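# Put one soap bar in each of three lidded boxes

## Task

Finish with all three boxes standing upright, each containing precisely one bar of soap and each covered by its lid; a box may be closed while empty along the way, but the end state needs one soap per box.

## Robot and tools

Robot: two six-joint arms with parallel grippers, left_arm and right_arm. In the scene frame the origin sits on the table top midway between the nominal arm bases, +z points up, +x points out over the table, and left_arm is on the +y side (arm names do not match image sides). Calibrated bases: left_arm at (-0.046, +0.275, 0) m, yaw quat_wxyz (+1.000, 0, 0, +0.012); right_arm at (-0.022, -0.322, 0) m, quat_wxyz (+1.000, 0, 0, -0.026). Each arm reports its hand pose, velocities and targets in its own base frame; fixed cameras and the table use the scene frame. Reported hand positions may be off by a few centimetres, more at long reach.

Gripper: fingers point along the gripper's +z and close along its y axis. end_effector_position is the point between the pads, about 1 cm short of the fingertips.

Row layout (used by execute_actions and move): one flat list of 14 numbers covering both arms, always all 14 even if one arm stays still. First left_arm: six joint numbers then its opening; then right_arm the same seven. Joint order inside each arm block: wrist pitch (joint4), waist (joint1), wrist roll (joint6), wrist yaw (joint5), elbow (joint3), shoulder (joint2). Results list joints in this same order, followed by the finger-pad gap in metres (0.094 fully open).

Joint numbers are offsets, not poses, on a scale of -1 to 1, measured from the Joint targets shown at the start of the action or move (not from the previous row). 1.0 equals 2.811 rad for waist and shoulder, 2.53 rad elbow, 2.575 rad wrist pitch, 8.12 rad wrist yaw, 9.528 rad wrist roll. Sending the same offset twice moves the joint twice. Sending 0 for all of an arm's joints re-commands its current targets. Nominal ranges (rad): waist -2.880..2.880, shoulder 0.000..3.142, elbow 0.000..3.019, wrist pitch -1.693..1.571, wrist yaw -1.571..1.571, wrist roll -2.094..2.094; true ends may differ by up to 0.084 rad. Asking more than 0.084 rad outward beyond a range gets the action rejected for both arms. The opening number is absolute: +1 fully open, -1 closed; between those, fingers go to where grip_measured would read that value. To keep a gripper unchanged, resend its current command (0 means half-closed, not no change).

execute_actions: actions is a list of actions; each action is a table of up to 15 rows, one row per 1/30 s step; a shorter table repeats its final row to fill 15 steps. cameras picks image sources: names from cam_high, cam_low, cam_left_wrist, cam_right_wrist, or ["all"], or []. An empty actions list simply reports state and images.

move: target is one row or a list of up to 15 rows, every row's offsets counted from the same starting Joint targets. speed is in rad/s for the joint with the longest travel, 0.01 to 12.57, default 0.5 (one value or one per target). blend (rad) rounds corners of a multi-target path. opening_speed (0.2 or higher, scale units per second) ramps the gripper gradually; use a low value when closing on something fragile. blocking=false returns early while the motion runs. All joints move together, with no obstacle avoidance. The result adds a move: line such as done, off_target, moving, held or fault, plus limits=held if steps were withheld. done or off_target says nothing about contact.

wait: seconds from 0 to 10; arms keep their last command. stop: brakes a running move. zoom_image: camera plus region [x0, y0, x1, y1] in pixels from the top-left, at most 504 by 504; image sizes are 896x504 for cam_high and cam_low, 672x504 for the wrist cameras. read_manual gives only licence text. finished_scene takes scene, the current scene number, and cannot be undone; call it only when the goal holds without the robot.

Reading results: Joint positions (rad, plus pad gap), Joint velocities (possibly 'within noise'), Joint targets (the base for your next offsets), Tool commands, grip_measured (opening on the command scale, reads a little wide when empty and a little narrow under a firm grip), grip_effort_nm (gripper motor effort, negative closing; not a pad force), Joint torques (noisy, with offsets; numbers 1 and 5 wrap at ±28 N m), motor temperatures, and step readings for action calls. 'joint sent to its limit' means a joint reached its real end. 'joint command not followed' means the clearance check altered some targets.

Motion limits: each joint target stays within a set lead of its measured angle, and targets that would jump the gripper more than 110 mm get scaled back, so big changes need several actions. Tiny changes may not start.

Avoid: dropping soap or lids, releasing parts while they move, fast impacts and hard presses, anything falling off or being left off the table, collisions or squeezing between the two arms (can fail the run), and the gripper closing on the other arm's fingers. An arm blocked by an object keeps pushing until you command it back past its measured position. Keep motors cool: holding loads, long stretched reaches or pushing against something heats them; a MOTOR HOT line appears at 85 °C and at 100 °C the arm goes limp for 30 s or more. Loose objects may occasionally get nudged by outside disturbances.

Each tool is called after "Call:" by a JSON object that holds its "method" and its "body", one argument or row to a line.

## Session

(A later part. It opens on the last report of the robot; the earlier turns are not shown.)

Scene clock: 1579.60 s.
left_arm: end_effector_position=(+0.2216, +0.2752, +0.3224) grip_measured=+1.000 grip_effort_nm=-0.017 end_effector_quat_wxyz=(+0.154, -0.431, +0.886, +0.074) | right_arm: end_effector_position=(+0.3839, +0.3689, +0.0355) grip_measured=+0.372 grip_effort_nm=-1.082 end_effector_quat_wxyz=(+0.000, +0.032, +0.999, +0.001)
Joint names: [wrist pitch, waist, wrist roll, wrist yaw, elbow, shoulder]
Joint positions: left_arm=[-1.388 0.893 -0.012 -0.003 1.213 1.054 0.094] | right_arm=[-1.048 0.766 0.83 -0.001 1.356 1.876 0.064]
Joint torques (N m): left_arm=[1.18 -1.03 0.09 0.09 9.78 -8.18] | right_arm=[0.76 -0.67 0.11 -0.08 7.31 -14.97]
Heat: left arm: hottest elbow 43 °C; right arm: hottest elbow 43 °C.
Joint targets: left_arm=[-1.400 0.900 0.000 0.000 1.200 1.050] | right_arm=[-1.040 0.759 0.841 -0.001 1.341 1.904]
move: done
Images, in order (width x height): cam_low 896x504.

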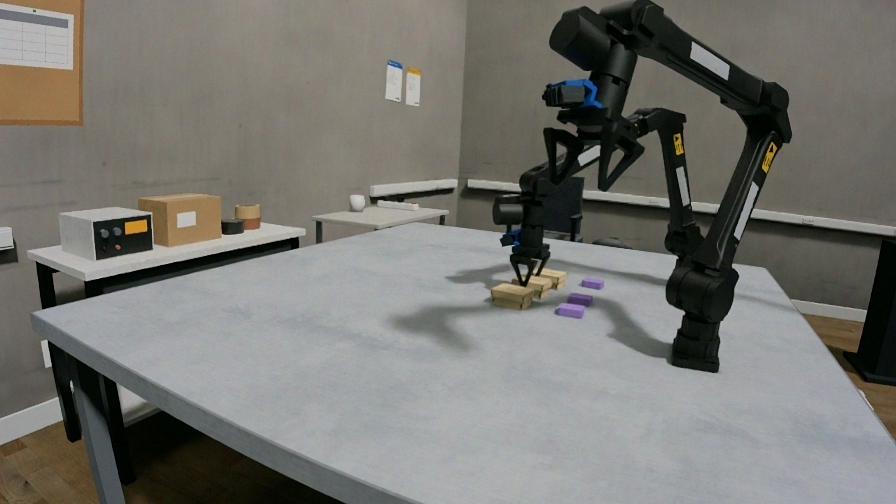

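Call:
{"method": "move", "body": {
  "target": [
    [0,0,0,0,0,0,1,0.0023,0,0,0,-0.0012,0.001,0.3],
    [0,0,0,0,0,0,1,0.0023,0,0,0,-0.0012,0.001,1],
    [0,0,0,0,0,0,1,-0.0617,0,0,0,0.0589,-0.0388,1],
    [0,0,0,0,0,0,1,-0.1118,0.0455,0.0124,0,0.1913,0.042,1]
  ],
  "speed": [0.02,0.3,0.3,0.4],
  "opening_speed": 0.8,
  "cameras": ["cam_right_wrist","cam_low"]
}}

Call:
{"method": "zoom_image", "body": {
  "camera": "cam_right_wrist",
  "region": [230, 100, 560, 340]
}}

Call:
{"method": "zoom_image", "body": {
  "camera": "cam_low",
  "region": [480, 240, 620, 340]
}}

Scene clock: 1609.90 s.
left_arm: end_effector_position=(+0.2216, +0.2752, +0.3224) grip_measured=+1.000 grip_effort_nm=-0.002 end_effector_quat_wxyz=(+0.154, -0.431, +0.886, +0.074) | right_arm: end_effector_position=(+0.3910, +0.4767, +0.1159) grip_measured=+0.998 grip_effort_nm=0.037 end_effector_quat_wxyz=(+0.006, +0.031, +0.999, +0.009)
Joint names: [wrist pitch, waist, wrist roll, wrist yaw, elbow, shoulder]
Joint positions: left_arm=[-1.388 0.893 -0.012 -0.003 1.213 1.054 0.094] | right_arm=[-1.32 0.884 0.947 -0.001 1.765 1.993 0.094]
Joint torques (N m): left_arm=[1.18 -1.08 0.09 0.09 9.78 -8.23] | right_arm=[0.17 0.21 0.12 -0.08 14.6 -17.67]
Heat: left arm: hottest elbow 43 °C; right arm: hottest elbow 43 °C.
Joint targets: left_arm=[-1.400 0.900 0.000 0.000 1.200 1.050] | right_arm=[-1.328 0.886 0.959 -0.001 1.824 2.023]
move: off_target (right_arm); right_arm: the elbow is farthest, 0.060 rad from its target
Images, in order (width x height): cam_low 896x504, cam_right_wrist 672x504.

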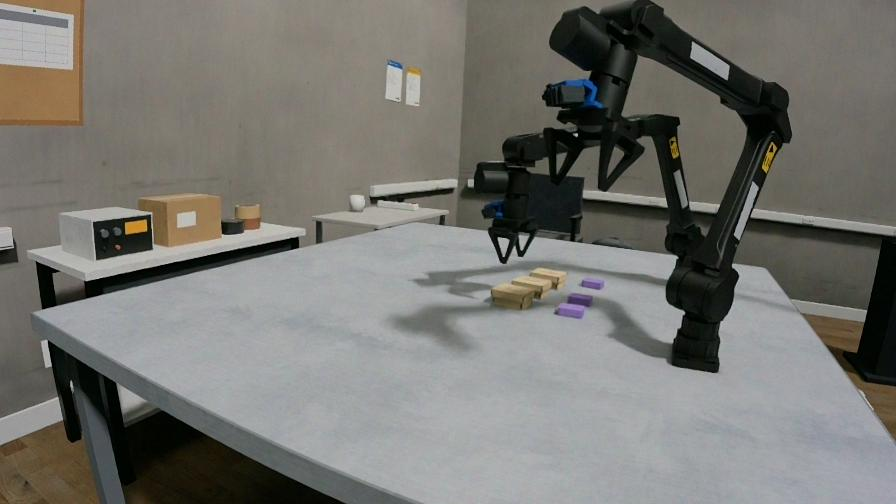

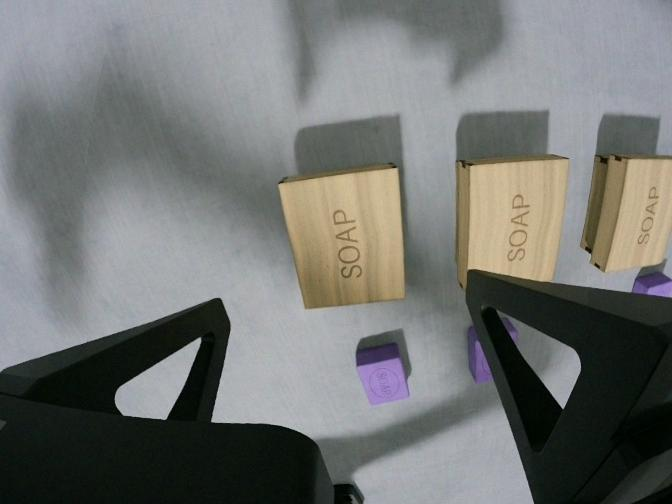

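Scaled by 1.527 from the camera's 672x504 image, which has a finer 960x720 frame.

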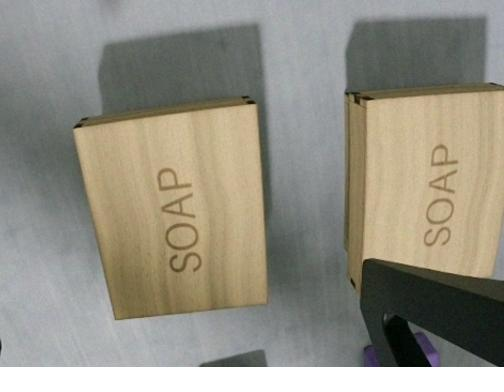

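Scaled by 3.600 from the camera's 896x504 image, which has a finer 1280x720 frame.

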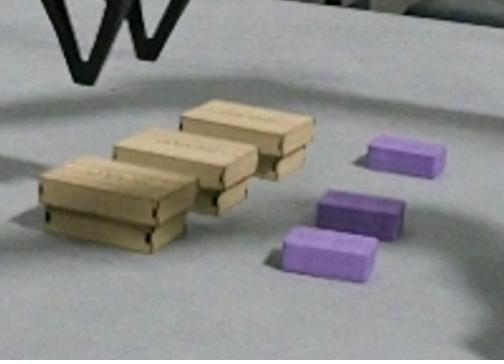

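Call:
{"method": "move", "body": {
  "target": [0,0,0,0,0,0,1,0.0621,0.0034,0,0,-0.0593,0.0304,1],
  "speed": 0.15,
  "cameras": ["cam_right_wrist"]
}}

Scene clock: 1639.67 s.
left_arm: end_effector_position=(+0.2216, +0.2752, +0.3224) grip_measured=+1.000 grip_effort_nm=-0.007 end_effector_quat_wxyz=(+0.154, -0.431, +0.886, +0.074) | right_arm: end_effector_position=(+0.3905, +0.4794, +0.0337) grip_measured=+0.998 grip_effort_nm=0.037 end_effector_quat_wxyz=(-0.001, +0.030, +1.000, -0.001)
Joint names: [wrist pitch, waist, wrist roll, wrist yaw, elbow, shoulder]
Joint positions: left_arm=[-1.388 0.893 -0.012 -0.003 1.213 1.054 0.094] | right_arm=[-1.177 0.888 0.948 -0.001 1.687 2.083 0.094]
Joint torques (N m): left_arm=[1.21 -1.08 0.09 0.09 9.77 -8.18] | right_arm=[0.66 0.67 0.11 -0.08 8.14 -18.73]
Heat: left arm: hottest elbow 43 °C; right arm: hottest elbow 48 °C.
Joint targets: left_arm=[-1.400 0.900 0.000 0.000 1.200 1.050] | right_arm=[-1.168 0.896 0.959 -0.001 1.675 2.108]
move: done
Images, in order (width x height): cam_right_wrist 672x504.

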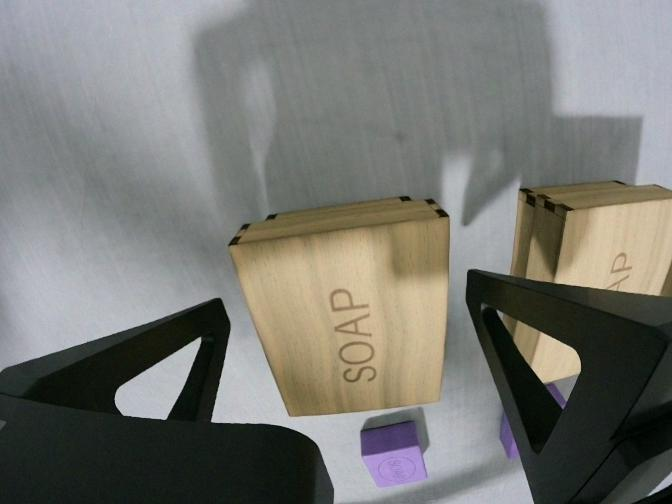

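Call:
{"method": "move", "body": {
  "target": [
    [0,0,0,0,0,0,1,0,0,0,0,0,0,0.3],
    [0,0,0,0,0,0,1,-0.0054,0,0,0,0.0229,-0.0089,0.3],
    [0,0,0,0,0,0,1,-0.0485,0,0,0,0.0483,-0.0256,0.3]
  ],
  "speed": [0.2,0.1,0.1],
  "opening_speed": 0.5,
  "cameras": ["cam_right_wrist","cam_low"]
}}

Call:
{"method": "zoom_image", "body": {
  "camera": "cam_low",
  "region": [480, 240, 620, 340]
}}

Scene clock: 1650.73 s.
left_arm: end_effector_position=(+0.2216, +0.2752, +0.3224) grip_measured=+1.000 grip_effort_nm=-0.007 end_effector_quat_wxyz=(+0.154, -0.431, +0.886, +0.074) | right_arm: end_effector_position=(+0.3878, +0.4764, +0.0727) grip_measured=+0.367 grip_effort_nm=-1.072 end_effector_quat_wxyz=(-0.008, +0.030, +0.999, -0.009)
Joint names: [wrist pitch, waist, wrist roll, wrist yaw, elbow, shoulder]
Joint positions: left_arm=[-1.388 0.893 -0.012 -0.003 1.213 1.054 0.094] | right_arm=[-1.285 0.888 0.948 -0.001 1.739 2.05 0.064]
Joint torques (N m): left_arm=[1.2 -1.03 0.08 0.09 9.77 -8.23] | right_arm=[0.05 0.73 0.12 -0.08 14.09 -21.77]
Heat: left arm: hottest elbow 43 °C; right arm: hottest elbow 48 °C.
Joint targets: left_arm=[-1.400 0.900 0.000 0.000 1.200 1.050] | right_arm=[-1.293 0.896 0.959 -0.001 1.797 2.036]
move: off_target (right_arm); right_arm: the elbow is farthest, 0.058 rad from its target
Images, in order (width x height): cam_low 896x504, cam_right_wrist 672x504.

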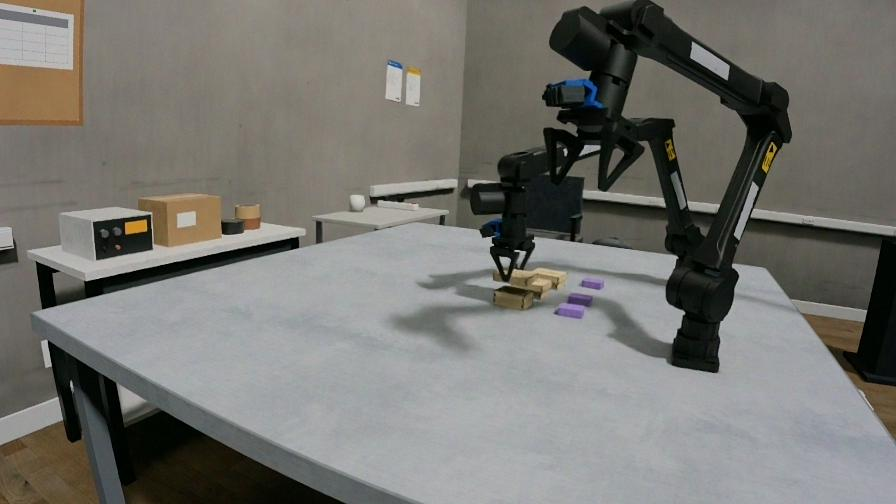

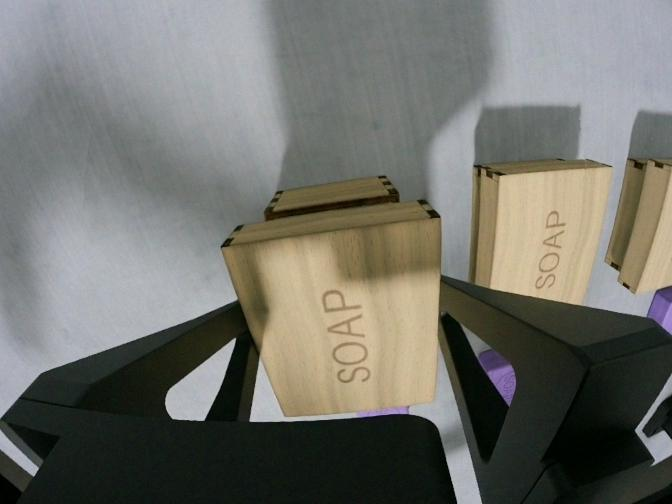

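Scaled by 3.600 from the camera's 896x504 image, which has a finer 1280x720 frame.

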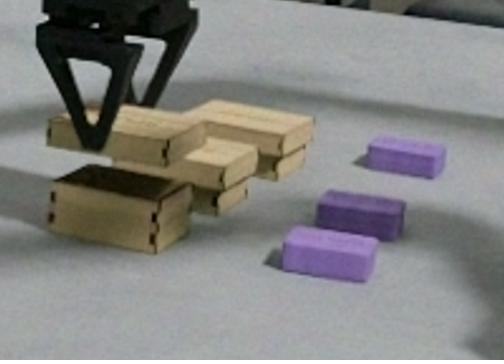

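Call:
{"method": "move", "body": {
  "target": [
    [0,0,0,0,0,0,1,0.1122,-0.2150,-0.0645,0,-0.3213,-0.1725,0.3],
    [0,0,0,0,0,0,1,0.1685,-0.2150,-0.0645,0,-0.3466,-0.137,0.3]
  ],
  "speed": [0.5,0.12],
  "cameras": ["cam_right_wrist"]
}}

Call:
{"method": "zoom_image", "body": {
  "camera": "cam_right_wrist",
  "region": [200, 180, 480, 430]
}}

Scene clock: 1673.50 s.
left_arm: end_effector_position=(+0.2216, +0.2752, +0.3224) grip_measured=+1.000 grip_effort_nm=-0.007 end_effector_quat_wxyz=(+0.154, -0.431, +0.886, +0.074) | right_arm: end_effector_position=(+0.3885, +0.1175, +0.0136) grip_measured=+0.367 grip_effort_nm=-1.077 end_effector_quat_wxyz=(+0.002, +0.031, +1.000, +0.001)
Joint names: [wrist pitch, waist, wrist roll, wrist yaw, elbow, shoulder]
Joint positions: left_arm=[-1.388 0.893 -0.012 -0.003 1.213 1.054 0.094] | right_arm=[-0.87 0.294 0.356 -0.001 0.933 1.63 0.064]
Joint torques (N m): left_arm=[1.2 -1.08 0.09 0.09 9.76 -8.18] | right_arm=[0.8 -0.21 -0.1 -0.13 6.5 -10.81]
Motor temperatures (°C): left_arm=[27 28 29 28 43 31 29] | right_arm=[30 32 28 30 51 37 32]
Heat: left arm: hottest elbow 43 °C; right arm: hottest elbow 51 °C.
Joint targets: left_arm=[-1.400 0.900 0.000 0.000 1.200 1.050] | right_arm=[-0.859 0.292 0.345 -0.001 0.920 1.651]
move: done
Images, in order (width x height): cam_right_wrist 672x504.

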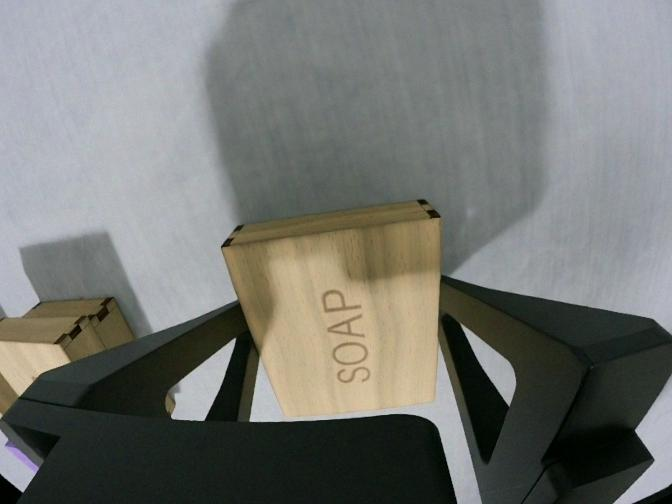

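Scaled by 1.800 from the camera's 672x504 image, which has a finer 960x720 frame.

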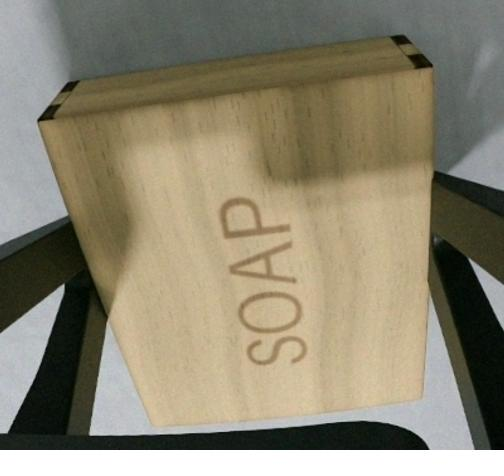

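Call:
{"method": "move", "body": {
  "target": [
    [0,0,0,0,0,0,1,0,0,0,0,0,0,0.3],
    [0,0,0,0,0,0,1,0,0,0,0,0,0,1],
    [0,0,0,0,0,0,1,-0.1014,0,0,0,0.0672,-0.0537,1],
    [0,0,0,0,0,0,1,-0.1918,0.2106,0.0645,0,0.366,0.1341,1]
  ],
  "speed": [0.3,0.3,0.4,0.5],
  "opening_speed": 0.8,
  "cameras": ["cam_right_wrist"]
}}

Call:
{"method": "zoom_image", "body": {
  "camera": "cam_right_wrist",
  "region": [230, 130, 480, 410]
}}

Scene clock: 1689.13 s.
left_arm: end_effector_position=(+0.2216, +0.2752, +0.3224) grip_measured=+1.000 grip_effort_nm=-0.012 end_effector_quat_wxyz=(+0.154, -0.431, +0.886, +0.074) | right_arm: end_effector_position=(+0.3888, +0.4797, +0.1199) grip_measured=+0.998 grip_effort_nm=0.037 end_effector_quat_wxyz=(+0.003, +0.028, +1.000, +0.005)
Joint names: [wrist pitch, waist, wrist roll, wrist yaw, elbow, shoulder]
Joint positions: left_arm=[-1.388 0.893 -0.012 -0.003 1.213 1.054 0.094] | right_arm=[-1.345 0.89 0.947 -0.001 1.787 2 0.094]
Joint torques (N m): left_arm=[1.2 -1.08 0.08 0.09 9.77 -8.18] | right_arm=[0.1 -0.56 0.08 -0.11 14.58 -17.96]
Heat: left arm: hottest elbow 43 °C; right arm: hottest elbow 50 °C.
Joint targets: left_arm=[-1.400 0.900 0.000 0.000 1.200 1.050] | right_arm=[-1.353 0.884 0.959 -0.001 1.846 2.028]
move: off_target (right_arm); right_arm: the elbow is farthest, 0.059 rad from its target
Images, in order (width x height): cam_right_wrist 672x504.

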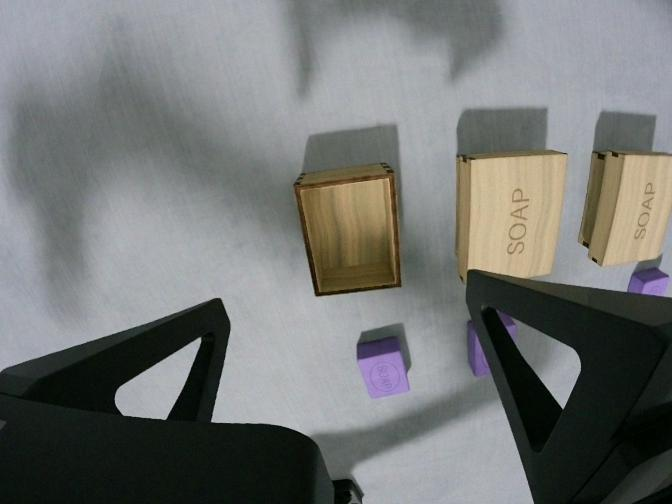

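Scaled by 1.800 from the camera's 672x504 image, which has a finer 960x720 frame.

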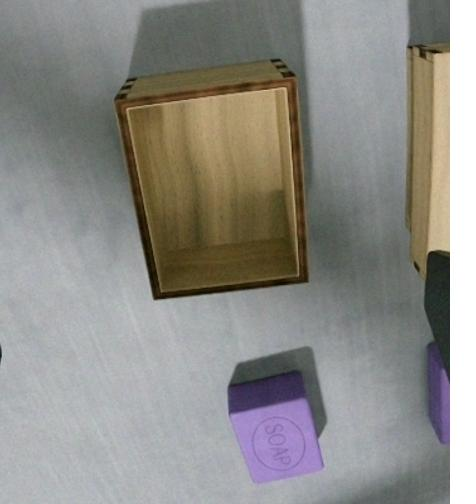

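Call:
{"method": "move", "body": {
  "target": [0,0,0,0,0,0,1,0.0509,0.0708,0.0089,0,-0.1605,-0.0864,1],
  "speed": 0.4,
  "cameras": ["cam_right_wrist"]
}}

Call:
{"method": "zoom_image", "body": {
  "camera": "cam_right_wrist",
  "region": [230, 100, 480, 350]
}}

Scene clock: 1711.30 s.
left_arm: end_effector_position=(+0.2216, +0.2752, +0.3224) grip_measured=+1.000 grip_effort_nm=-0.007 end_effector_quat_wxyz=(+0.154, -0.431, +0.886, +0.074) | right_arm: end_effector_position=(+0.2509, +0.4696, +0.1094) grip_measured=+0.998 grip_effort_nm=0.037 end_effector_quat_wxyz=(-0.001, -0.024, +1.000, -0.001)
Joint names: [wrist pitch, waist, wrist roll, wrist yaw, elbow, shoulder]
Joint positions: left_arm=[-1.388 0.893 -0.012 -0.003 1.213 1.054 0.094] | right_arm=[-1.23 1.081 1.032 -0.001 1.455 1.799 0.094]
Joint torques (N m): left_arm=[1.2 -1.08 0.09 0.09 9.76 -8.23] | right_arm=[0.69 0.21 0.12 -0.1 7.98 -17.96]
Heat: left arm: hottest elbow 43 °C; right arm: hottest elbow 53 °C.
Joint targets: left_arm=[-1.400 0.900 0.000 0.000 1.200 1.050] | right_arm=[-1.222 1.083 1.044 -0.001 1.440 1.785]
move: done
Images, in order (width x height): cam_right_wrist 672x504.

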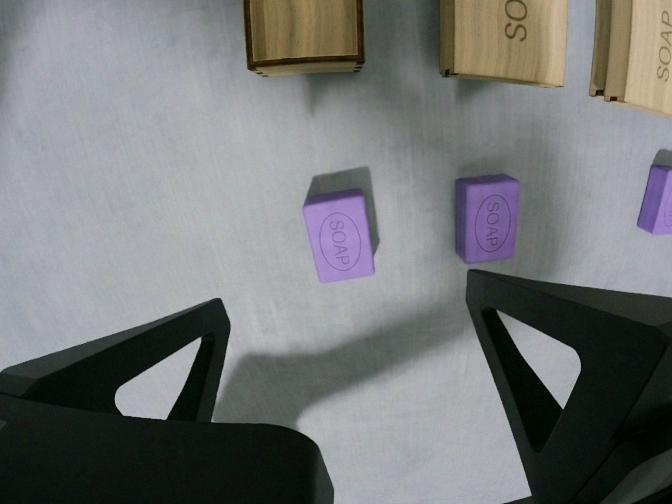

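Scaled by 2.016 from the camera's 672x504 image, which has a finer 960x720 frame.

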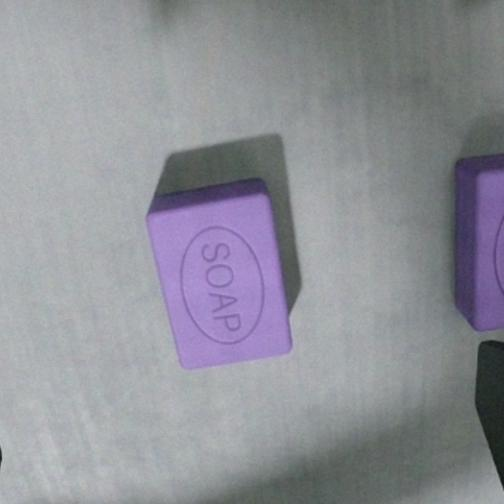

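Call:
{"method": "move", "body": {
  "target": [0,0,0,0,0,0,1,0.0804,0.0075,-0.0057,0,-0.0407,0.0487,1],
  "speed": 0.2,
  "cameras": ["cam_right_wrist"]
}}

Call:
{"method": "zoom_image", "body": {
  "camera": "cam_low",
  "region": [520, 260, 620, 330]
}}

Scene clock: 1778.47 s.
left_arm: end_effector_position=(+0.2216, +0.2752, +0.3224) grip_measured=+1.000 grip_effort_nm=-0.012 end_effector_quat_wxyz=(+0.154, -0.431, +0.886, +0.074) | right_arm: end_effector_position=(+0.2441, +0.4741, +0.0221) grip_measured=+0.998 grip_effort_nm=0.037 end_effector_quat_wxyz=(-0.001, -0.047, +0.999, -0.001)
Joint names: [wrist pitch, waist, wrist roll, wrist yaw, elbow, shoulder]
Joint positions: left_arm=[-1.388 0.893 -0.012 -0.003 1.213 1.054 0.094] | right_arm=[-1.024 1.096 1.002 -0.001 1.349 1.898 0.094]
Joint torques (N m): left_arm=[1.2 -1.03 0.09 0.09 9.77 -8.18] | right_arm=[0.58 0.73 -0.1 -0.11 7.3 -15.21]
Heat: left arm: hottest elbow 43 °C; right arm: hottest elbow 47 °C.
Joint targets: left_arm=[-1.400 0.900 0.000 0.000 1.200 1.050] | right_arm=[-1.015 1.104 0.990 -0.001 1.337 1.922]
move: done
Images, in order (width x height): cam_right_wrist 672x504.

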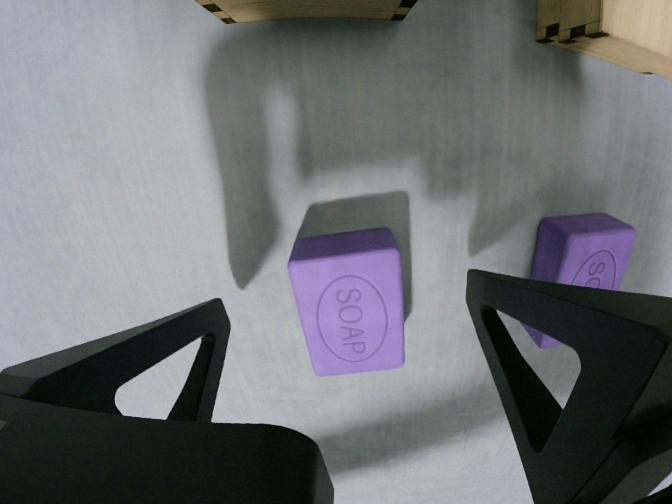

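This scene's latest camera images include none from cam_low. They are from: cam_right_wrist. cam_low's image comes with the result of a call that names it in "cameras".

Call:
{"method": "move", "body": {
  "target": [0,0,0,0,0,0,1,0,0,0,0,0,0,-0.34],
  "opening_speed": 0.4,
  "cameras": ["cam_right_wrist","cam_low"]
}}

Call:
{"method": "zoom_image", "body": {
  "camera": "cam_low",
  "region": [520, 260, 620, 330]
}}

Scene clock: 1789.63 s.
left_arm: end_effector_position=(+0.2216, +0.2752, +0.3224) grip_measured=+1.000 grip_effort_nm=-0.007 end_effector_quat_wxyz=(+0.154, -0.431, +0.886, +0.074) | right_arm: end_effector_position=(+0.2442, +0.4742, +0.0221) grip_measured=-0.232 grip_effort_nm=-1.048 end_effector_quat_wxyz=(-0.001, -0.047, +0.999, +0.000)
Joint names: [wrist pitch, waist, wrist roll, wrist yaw, elbow, shoulder]
Joint positions: left_arm=[-1.388 0.893 -0.012 -0.003 1.213 1.054 0.094] | right_arm=[-1.023 1.096 1.001 -0.001 1.349 1.898 0.036]
Joint torques (N m): left_arm=[1.2 -1.03 0.09 0.09 9.77 -8.18] | right_arm=[0.68 0.67 -0.09 -0.1 7.31 -15.5]
Motor temperatures (°C): left_arm=[27 28 29 28 43 31 29] | right_arm=[30 32 28 30 46 37 31]
Heat: left arm: hottest elbow 43 °C; right arm: hottest elbow 46 °C.
Joint targets: left_arm=[-1.400 0.900 0.000 0.000 1.200 1.050] | right_arm=[-1.015 1.104 0.990 -0.001 1.337 1.922]
move: done
Images, in order (width x height): cam_low 896x504, cam_right_wrist 672x504.

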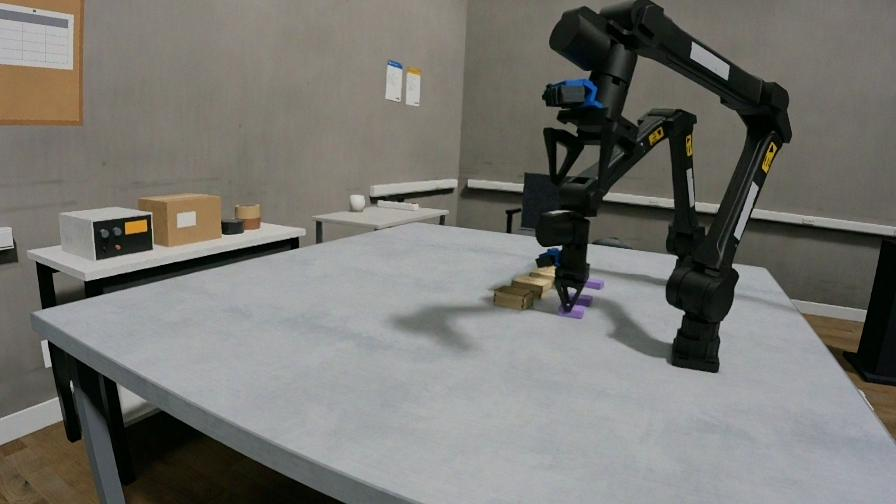

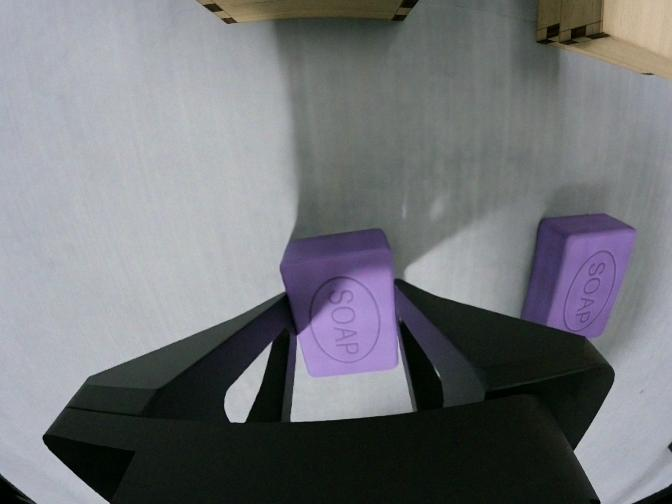

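Scaled by 5.040 from the camera's 896x504 image, which has a finer 1280x720 frame.

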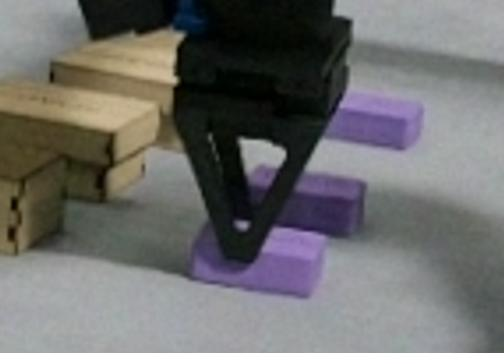

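Call:
{"method": "move", "body": {
  "target": [
    [0,0,0,0,0,0,1,-0.0777,0,0,0,0.0644,-0.0434,-0.34],
    [0,0,0,0,0,0,1,-0.1029,-0.0735,-0.004,0,0.1779,0.042,-0.34]
  ],
  "speed": [0.25,0.4],
  "cameras": ["cam_right_wrist","cam_low"]
}}

Call:
{"method": "zoom_image", "body": {
  "camera": "cam_right_wrist",
  "region": [230, 100, 480, 400]
}}

Scene clock: 1808.87 s.
left_arm: end_effector_position=(+0.2216, +0.2752, +0.3224) grip_measured=+1.000 grip_effort_nm=-0.007 end_effector_quat_wxyz=(+0.154, -0.431, +0.886, +0.074) | right_arm: end_effector_position=(+0.3855, +0.4786, +0.0866) grip_measured=-0.233 grip_effort_nm=-1.077 end_effector_quat_wxyz=(+0.002, +0.035, +0.999, +0.003)
Joint names: [wrist pitch, waist, wrist roll, wrist yaw, elbow, shoulder]
Joint positions: left_arm=[-1.388 0.893 -0.012 -0.003 1.213 1.054 0.094] | right_arm=[-1.272 0.893 0.963 -0.001 1.727 2.019 0.036]
Joint torques (N m): left_arm=[1.18 -1.03 0.09 0.09 9.78 -8.18] | right_arm=[0.09 0.5 -0.11 -0.11 14.45 -18.55]
Heat: left arm: hottest elbow 44 °C; right arm: hottest elbow 46 °C.
Joint targets: left_arm=[-1.400 0.900 0.000 0.000 1.200 1.050] | right_arm=[-1.280 0.897 0.952 -0.001 1.787 2.040]
move: off_target (right_arm); right_arm: the elbow is farthest, 0.060 rad from its target
Images, in order (width x height): cam_low 896x504, cam_right_wrist 672x504.

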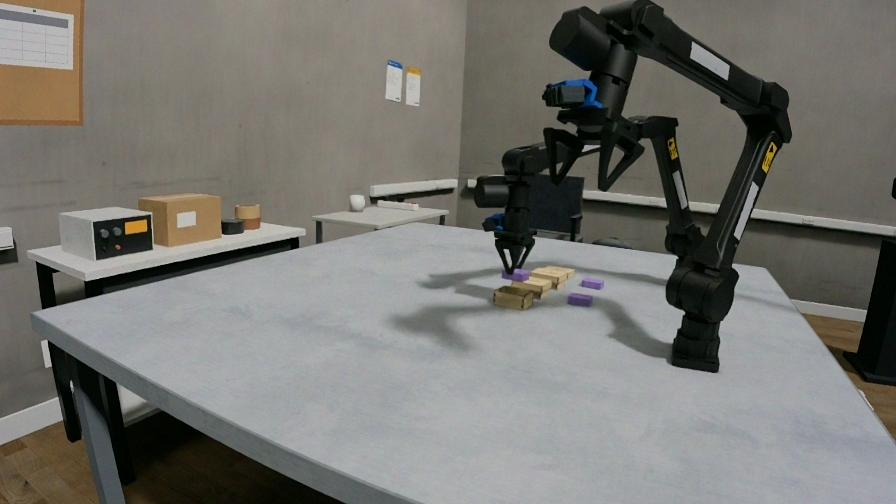

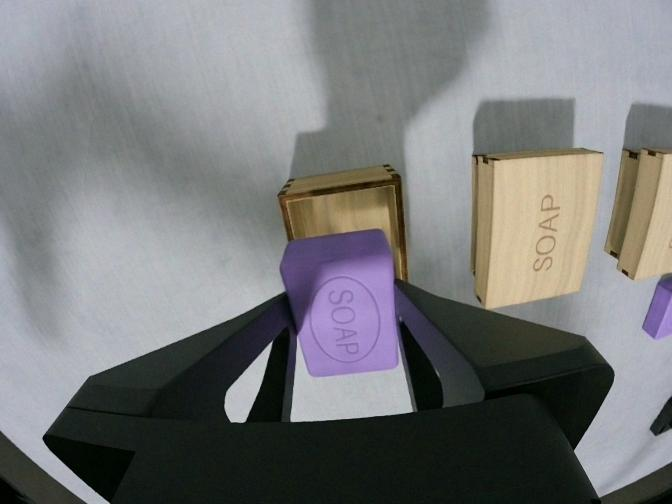

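Scaled by 1.680 from the camera's 672x504 image, which has a finer 960x720 frame.

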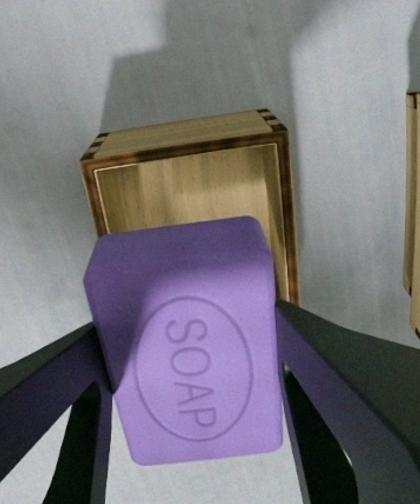

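Call:
{"method": "move", "body": {
  "target": [0,0,0,0,0,0,1,0.0499,0.0014,0,0,-0.0569,0.0189,-0.34],
  "speed": 0.1,
  "cameras": ["cam_right_wrist","cam_low"]
}}

Call:
{"method": "zoom_image", "body": {
  "camera": "cam_right_wrist",
  "region": [220, 150, 470, 400]
}}

Call:
{"method": "zoom_image", "body": {
  "camera": "cam_low",
  "region": [470, 240, 570, 320]
}}

Scene clock: 1860.97 s.
left_arm: end_effector_position=(+0.2216, +0.2752, +0.3224) grip_measured=+1.000 grip_effort_nm=-0.012 end_effector_quat_wxyz=(+0.154, -0.431, +0.886, +0.074) | right_arm: end_effector_position=(+0.3901, +0.4900, +0.0549) grip_measured=-0.233 grip_effort_nm=-1.077 end_effector_quat_wxyz=(+0.014, +0.032, +0.999, +0.023)
Joint names: [wrist pitch, waist, wrist roll, wrist yaw, elbow, shoulder]
Joint positions: left_arm=[-1.388 0.893 -0.012 -0.003 1.213 1.054 0.094] | right_arm=[-1.155 0.898 0.962 -0.006 1.686 2.048 0.036]
Joint torques (N m): left_arm=[1.2 -1.08 0.08 0.09 9.76 -8.18] | right_arm=[0.5 0.26 -0.09 0.14 5.71 -16.85]
Heat: left arm: hottest elbow 44 °C; right arm: hottest elbow 50 °C.
Joint targets: left_arm=[-1.400 0.900 0.000 0.000 1.200 1.050] | right_arm=[-1.151 0.901 0.952 -0.001 1.643 2.093]
move: off_target (right_arm); right_arm: the shoulder is farthest, 0.046 rad from its target
Images, in order (width x height): cam_low 896x504, cam_right_wrist 672x504.

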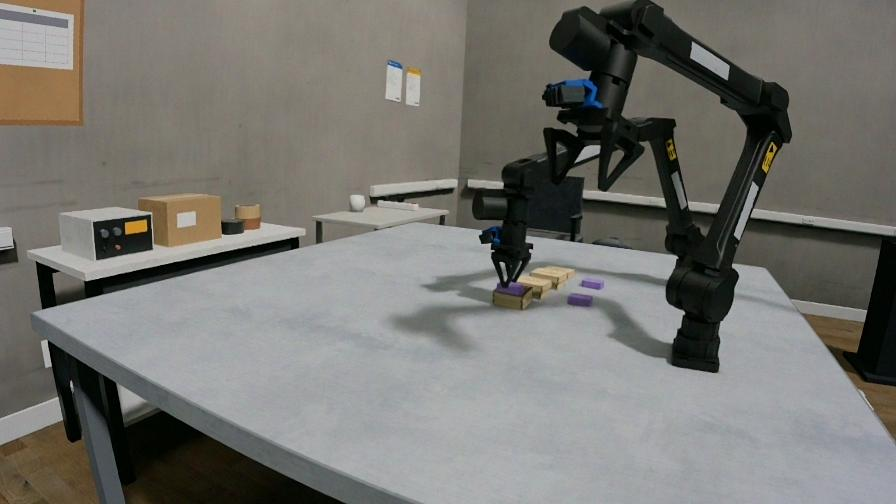

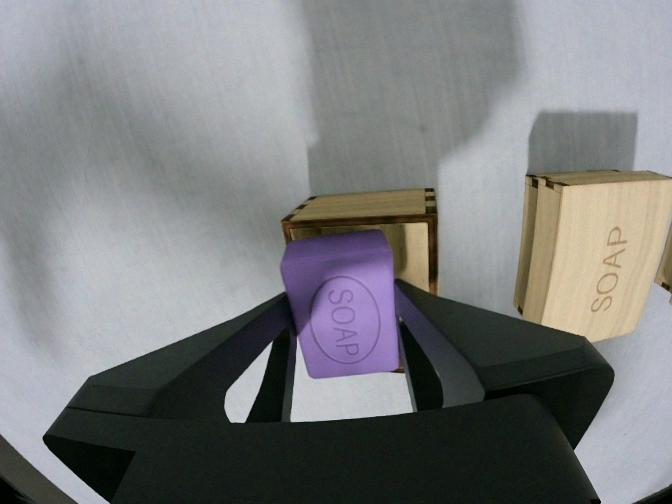

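Scaled by 2.016 from the camera's 672x504 image, which has a finer 960x720 frame.

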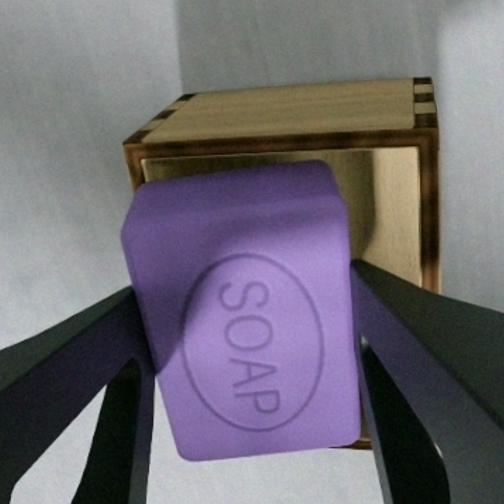

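Scaled by 5.040 from the camera's 896x504 image, which has a finer 1280x720 frame.

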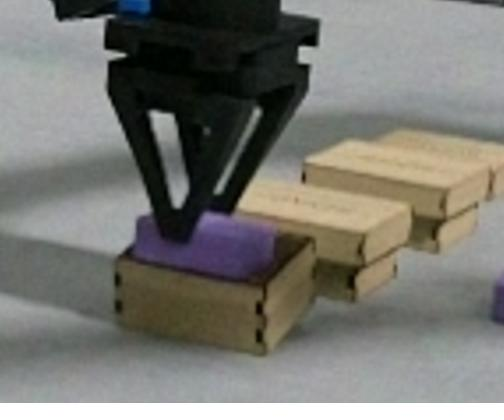

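Call:
{"method": "move", "body": {
  "target": [
    [0,0,0,0,0,0,1,-0.0054,0,0,0,0.0229,-0.015,-0.34],
    [0,0,0,0,0,0,1,-0.0501,0,0,0,0.0569,-0.0189,-0.34]
  ],
  "speed": 0.2,
  "cameras": ["cam_right_wrist","cam_low"]
}}

Call:
{"method": "zoom_image", "body": {
  "camera": "cam_right_wrist",
  "region": [230, 100, 480, 400]
}}

Scene clock: 1882.00 s.
left_arm: end_effector_position=(+0.2216, +0.2752, +0.3224) grip_measured=+1.000 grip_effort_nm=-0.017 end_effector_quat_wxyz=(+0.154, -0.431, +0.886, +0.074) | right_arm: end_effector_position=(+0.3838, +0.4799, +0.0729) grip_measured=-0.234 grip_effort_nm=-1.077 end_effector_quat_wxyz=(-0.005, +0.033, +0.999, -0.006)
Joint names: [wrist pitch, waist, wrist roll, wrist yaw, elbow, shoulder]
Joint positions: left_arm=[-1.388 0.893 -0.012 -0.003 1.213 1.054 0.094] | right_arm=[-1.272 0.897 0.962 -0.001 1.731 2.044 0.036]
Joint torques (N m): left_arm=[1.18 -1.03 0.09 0.08 9.77 -8.18] | right_arm=[0.08 0.38 -0.08 -0.11 14.02 -20.72]
Heat: left arm: hottest elbow 44 °C; right arm: hottest elbow 49 °C.
Joint targets: left_arm=[-1.400 0.900 0.000 0.000 1.200 1.050] | right_arm=[-1.280 0.901 0.952 -0.001 1.787 2.040]
move: off_target (right_arm); right_arm: the elbow is farthest, 0.056 rad from its target
Images, in order (width x height): cam_low 896x504, cam_right_wrist 672x504.

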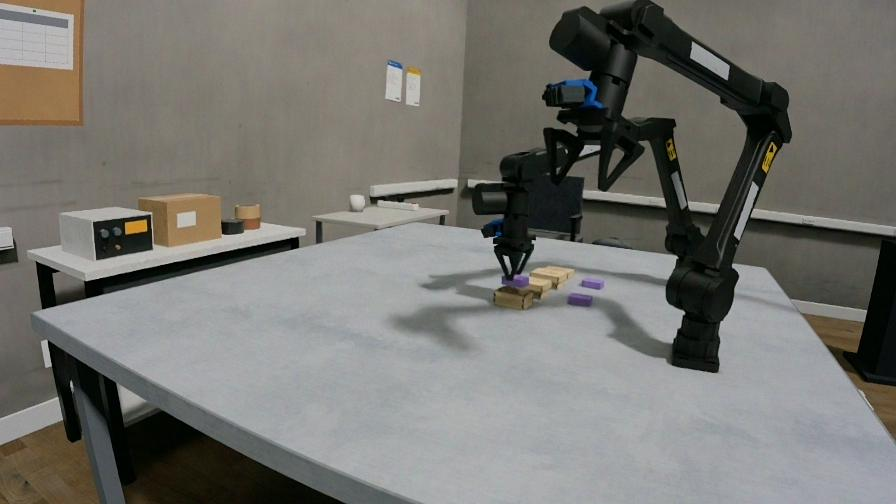

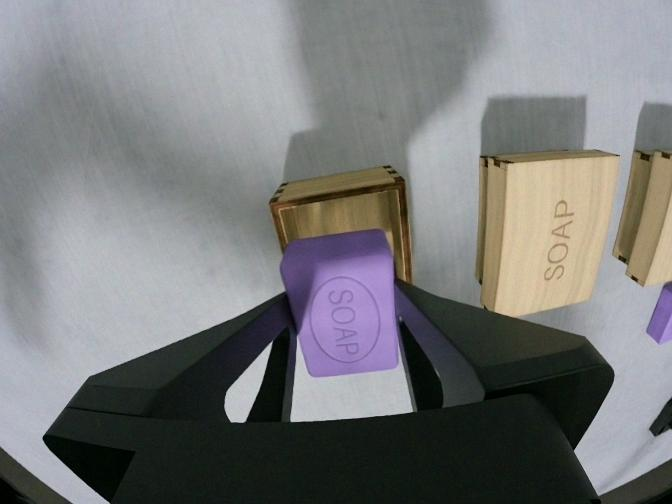

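Scaled by 1.680 from the camera's 672x504 image, which has a finer 960x720 frame.

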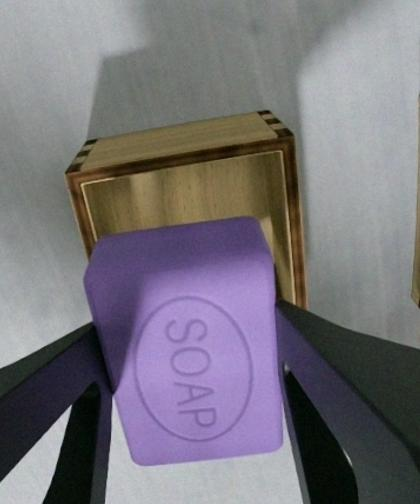

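Call:
{"method": "move", "body": {
  "target": [0,0,0,0,0,0,1,0.0249,-0.0057,-0.0055,0,-0.0443,0.0078,-0.34],
  "speed": 0.15,
  "cameras": ["cam_right_wrist","cam_low"]
}}

Call:
{"method": "zoom_image", "body": {
  "camera": "cam_right_wrist",
  "region": [220, 150, 470, 400]
}}

Call:
{"method": "zoom_image", "body": {
  "camera": "cam_low",
  "region": [470, 240, 570, 320]
}}

Scene clock: 1918.30 s.
left_arm: end_effector_position=(+0.2216, +0.2752, +0.3224) grip_measured=+1.000 grip_effort_nm=-0.012 end_effector_quat_wxyz=(+0.154, -0.431, +0.886, +0.074) | right_arm: end_effector_position=(+0.3827, +0.4751, +0.0572) grip_measured=-0.234 grip_effort_nm=-1.072 end_effector_quat_wxyz=(-0.004, +0.009, +1.000, -0.004)
Joint names: [wrist pitch, waist, wrist roll, wrist yaw, elbow, shoulder]
Joint positions: left_arm=[-1.388 0.893 -0.012 -0.003 1.213 1.054 0.094] | right_arm=[-1.225 0.893 0.911 -0.001 1.687 2.044 0.036]
Joint torques (N m): left_arm=[1.2 -1.03 0.09 0.09 9.77 -8.12] | right_arm=[0.69 -0.79 -0.14 -0.11 8.14 -18.84]
Motor temperatures (°C): left_arm=[27 28 29 28 44 31 29] | right_arm=[30 32 28 30 54 36 32]
Heat: left arm: hottest elbow 44 °C; right arm: hottest elbow 54 °C.
Joint targets: left_arm=[-1.400 0.900 0.000 0.000 1.200 1.050] | right_arm=[-1.216 0.885 0.899 -0.001 1.675 2.062]
move: done
Images, in order (width x height): cam_low 896x504, cam_right_wrist 672x504.

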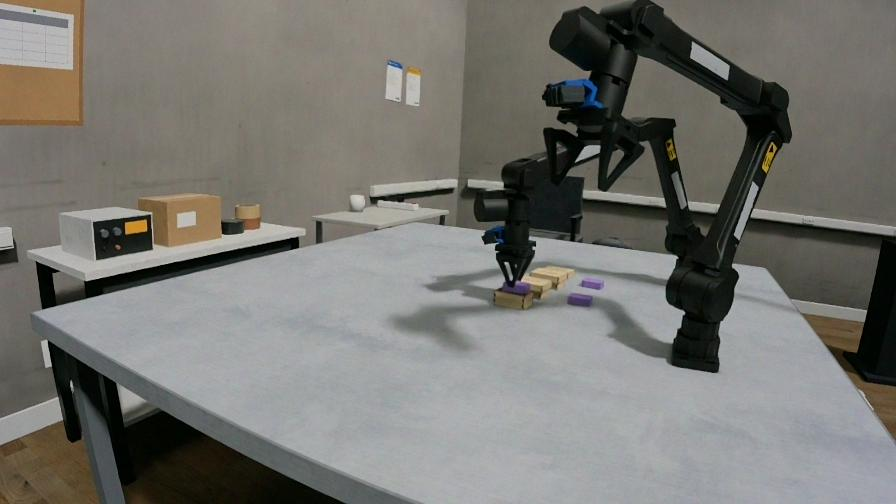

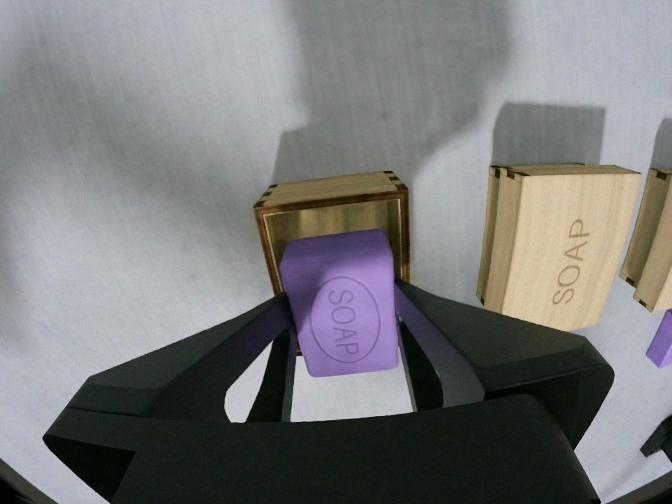

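Scaled by 2.016 from the camera's 672x504 image, which has a finer 960x720 frame.

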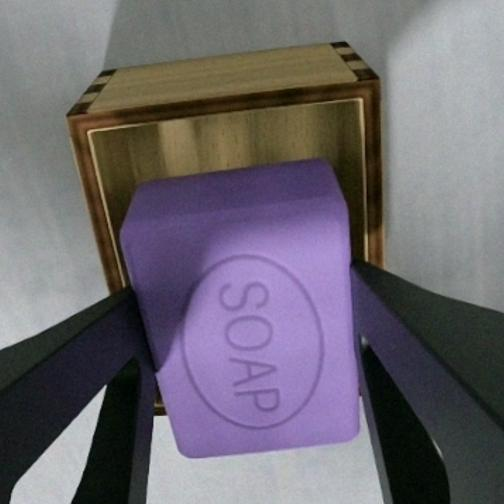

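Scaled by 5.040 from the camera's 896x504 image, which has a finer 1280x720 frame.

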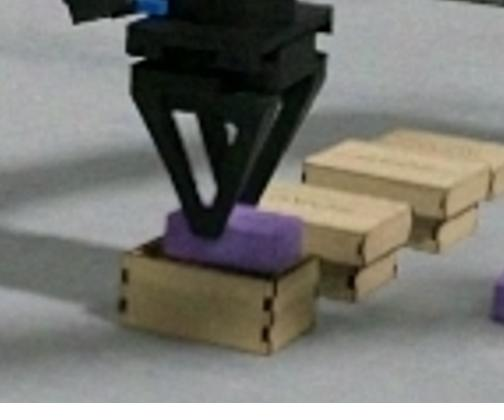

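Call:
{"method": "move", "body": {
  "target": [0,0,0,0,0,0,1,0.0264,0,0,0,-0.016,0.0087,-0.34],
  "speed": 0.06,
  "cameras": ["cam_right_wrist","cam_low"]
}}

Call:
{"method": "zoom_image", "body": {
  "camera": "cam_right_wrist",
  "region": [220, 150, 470, 400]
}}

Call:
{"method": "zoom_image", "body": {
  "camera": "cam_low",
  "region": [470, 240, 570, 320]
}}

Scene clock: 1934.83 s.
left_arm: end_effector_position=(+0.2216, +0.2752, +0.3224) grip_measured=+1.000 grip_effort_nm=-0.002 end_effector_quat_wxyz=(+0.154, -0.431, +0.886, +0.074) | right_arm: end_effector_position=(+0.3828, +0.4749, +0.0346) grip_measured=-0.234 grip_effort_nm=-1.077 end_effector_quat_wxyz=(+0.000, +0.009, +1.000, +0.001)
Joint names: [wrist pitch, waist, wrist roll, wrist yaw, elbow, shoulder]
Joint positions: left_arm=[-1.388 0.893 -0.012 -0.003 1.213 1.054 0.094] | right_arm=[-1.157 0.893 0.91 -0.001 1.647 2.059 0.036]
Joint torques (N m): left_arm=[1.2 -1.08 0.09 0.09 9.77 -8.23] | right_arm=[0.62 -0.79 -0.09 -0.11 7.9 -18.26]
Heat: left arm: hottest elbow 44 °C; right arm: hottest elbow 50 °C.
Joint targets: left_arm=[-1.400 0.900 0.000 0.000 1.200 1.050] | right_arm=[-1.148 0.885 0.899 -0.001 1.634 2.086]
move: done
Images, in order (width x height): cam_low 896x504, cam_right_wrist 672x504.

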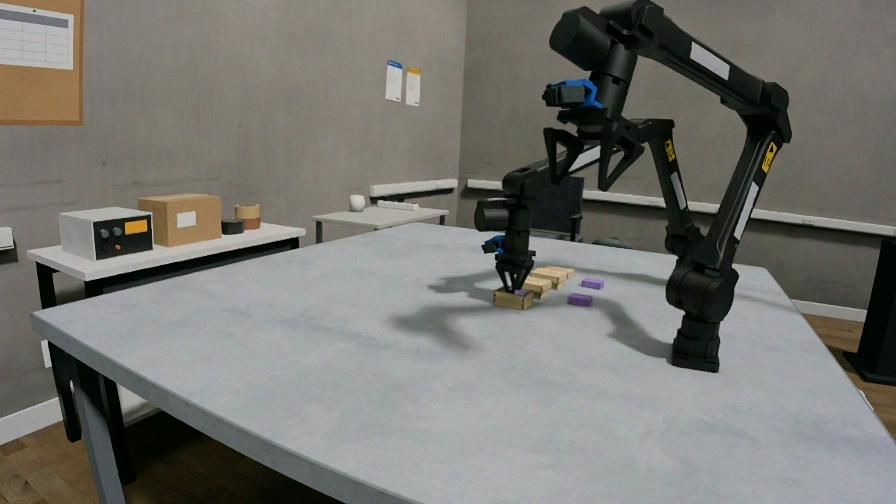

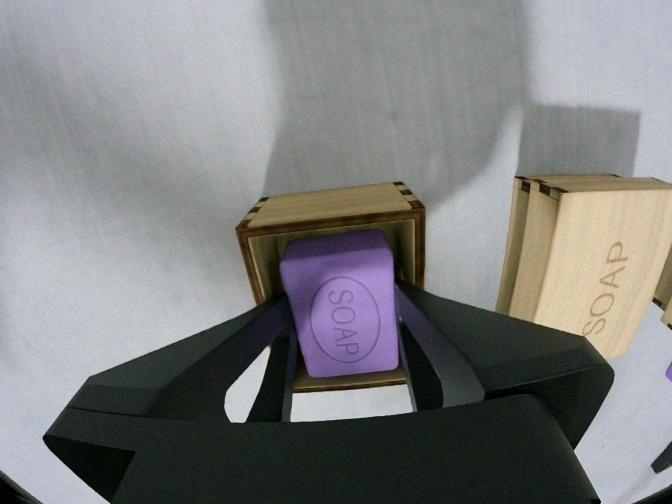

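Scaled by 2.016 from the camera's 672x504 image, which has a finer 960x720 frame.

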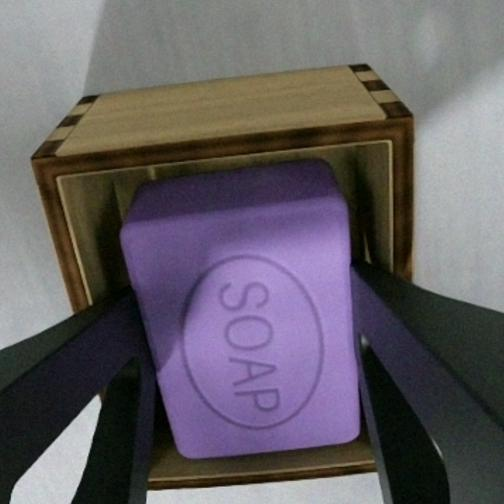

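Scaled by 5.040 from the camera's 896x504 image, which has a finer 1280x720 frame.

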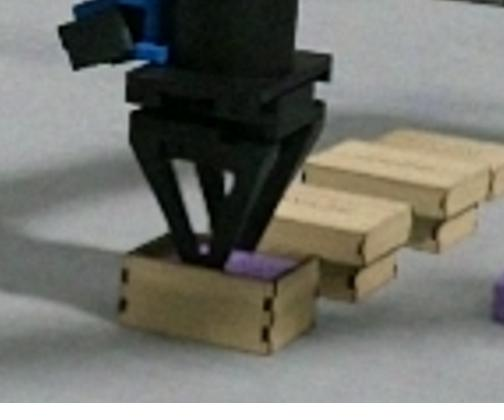

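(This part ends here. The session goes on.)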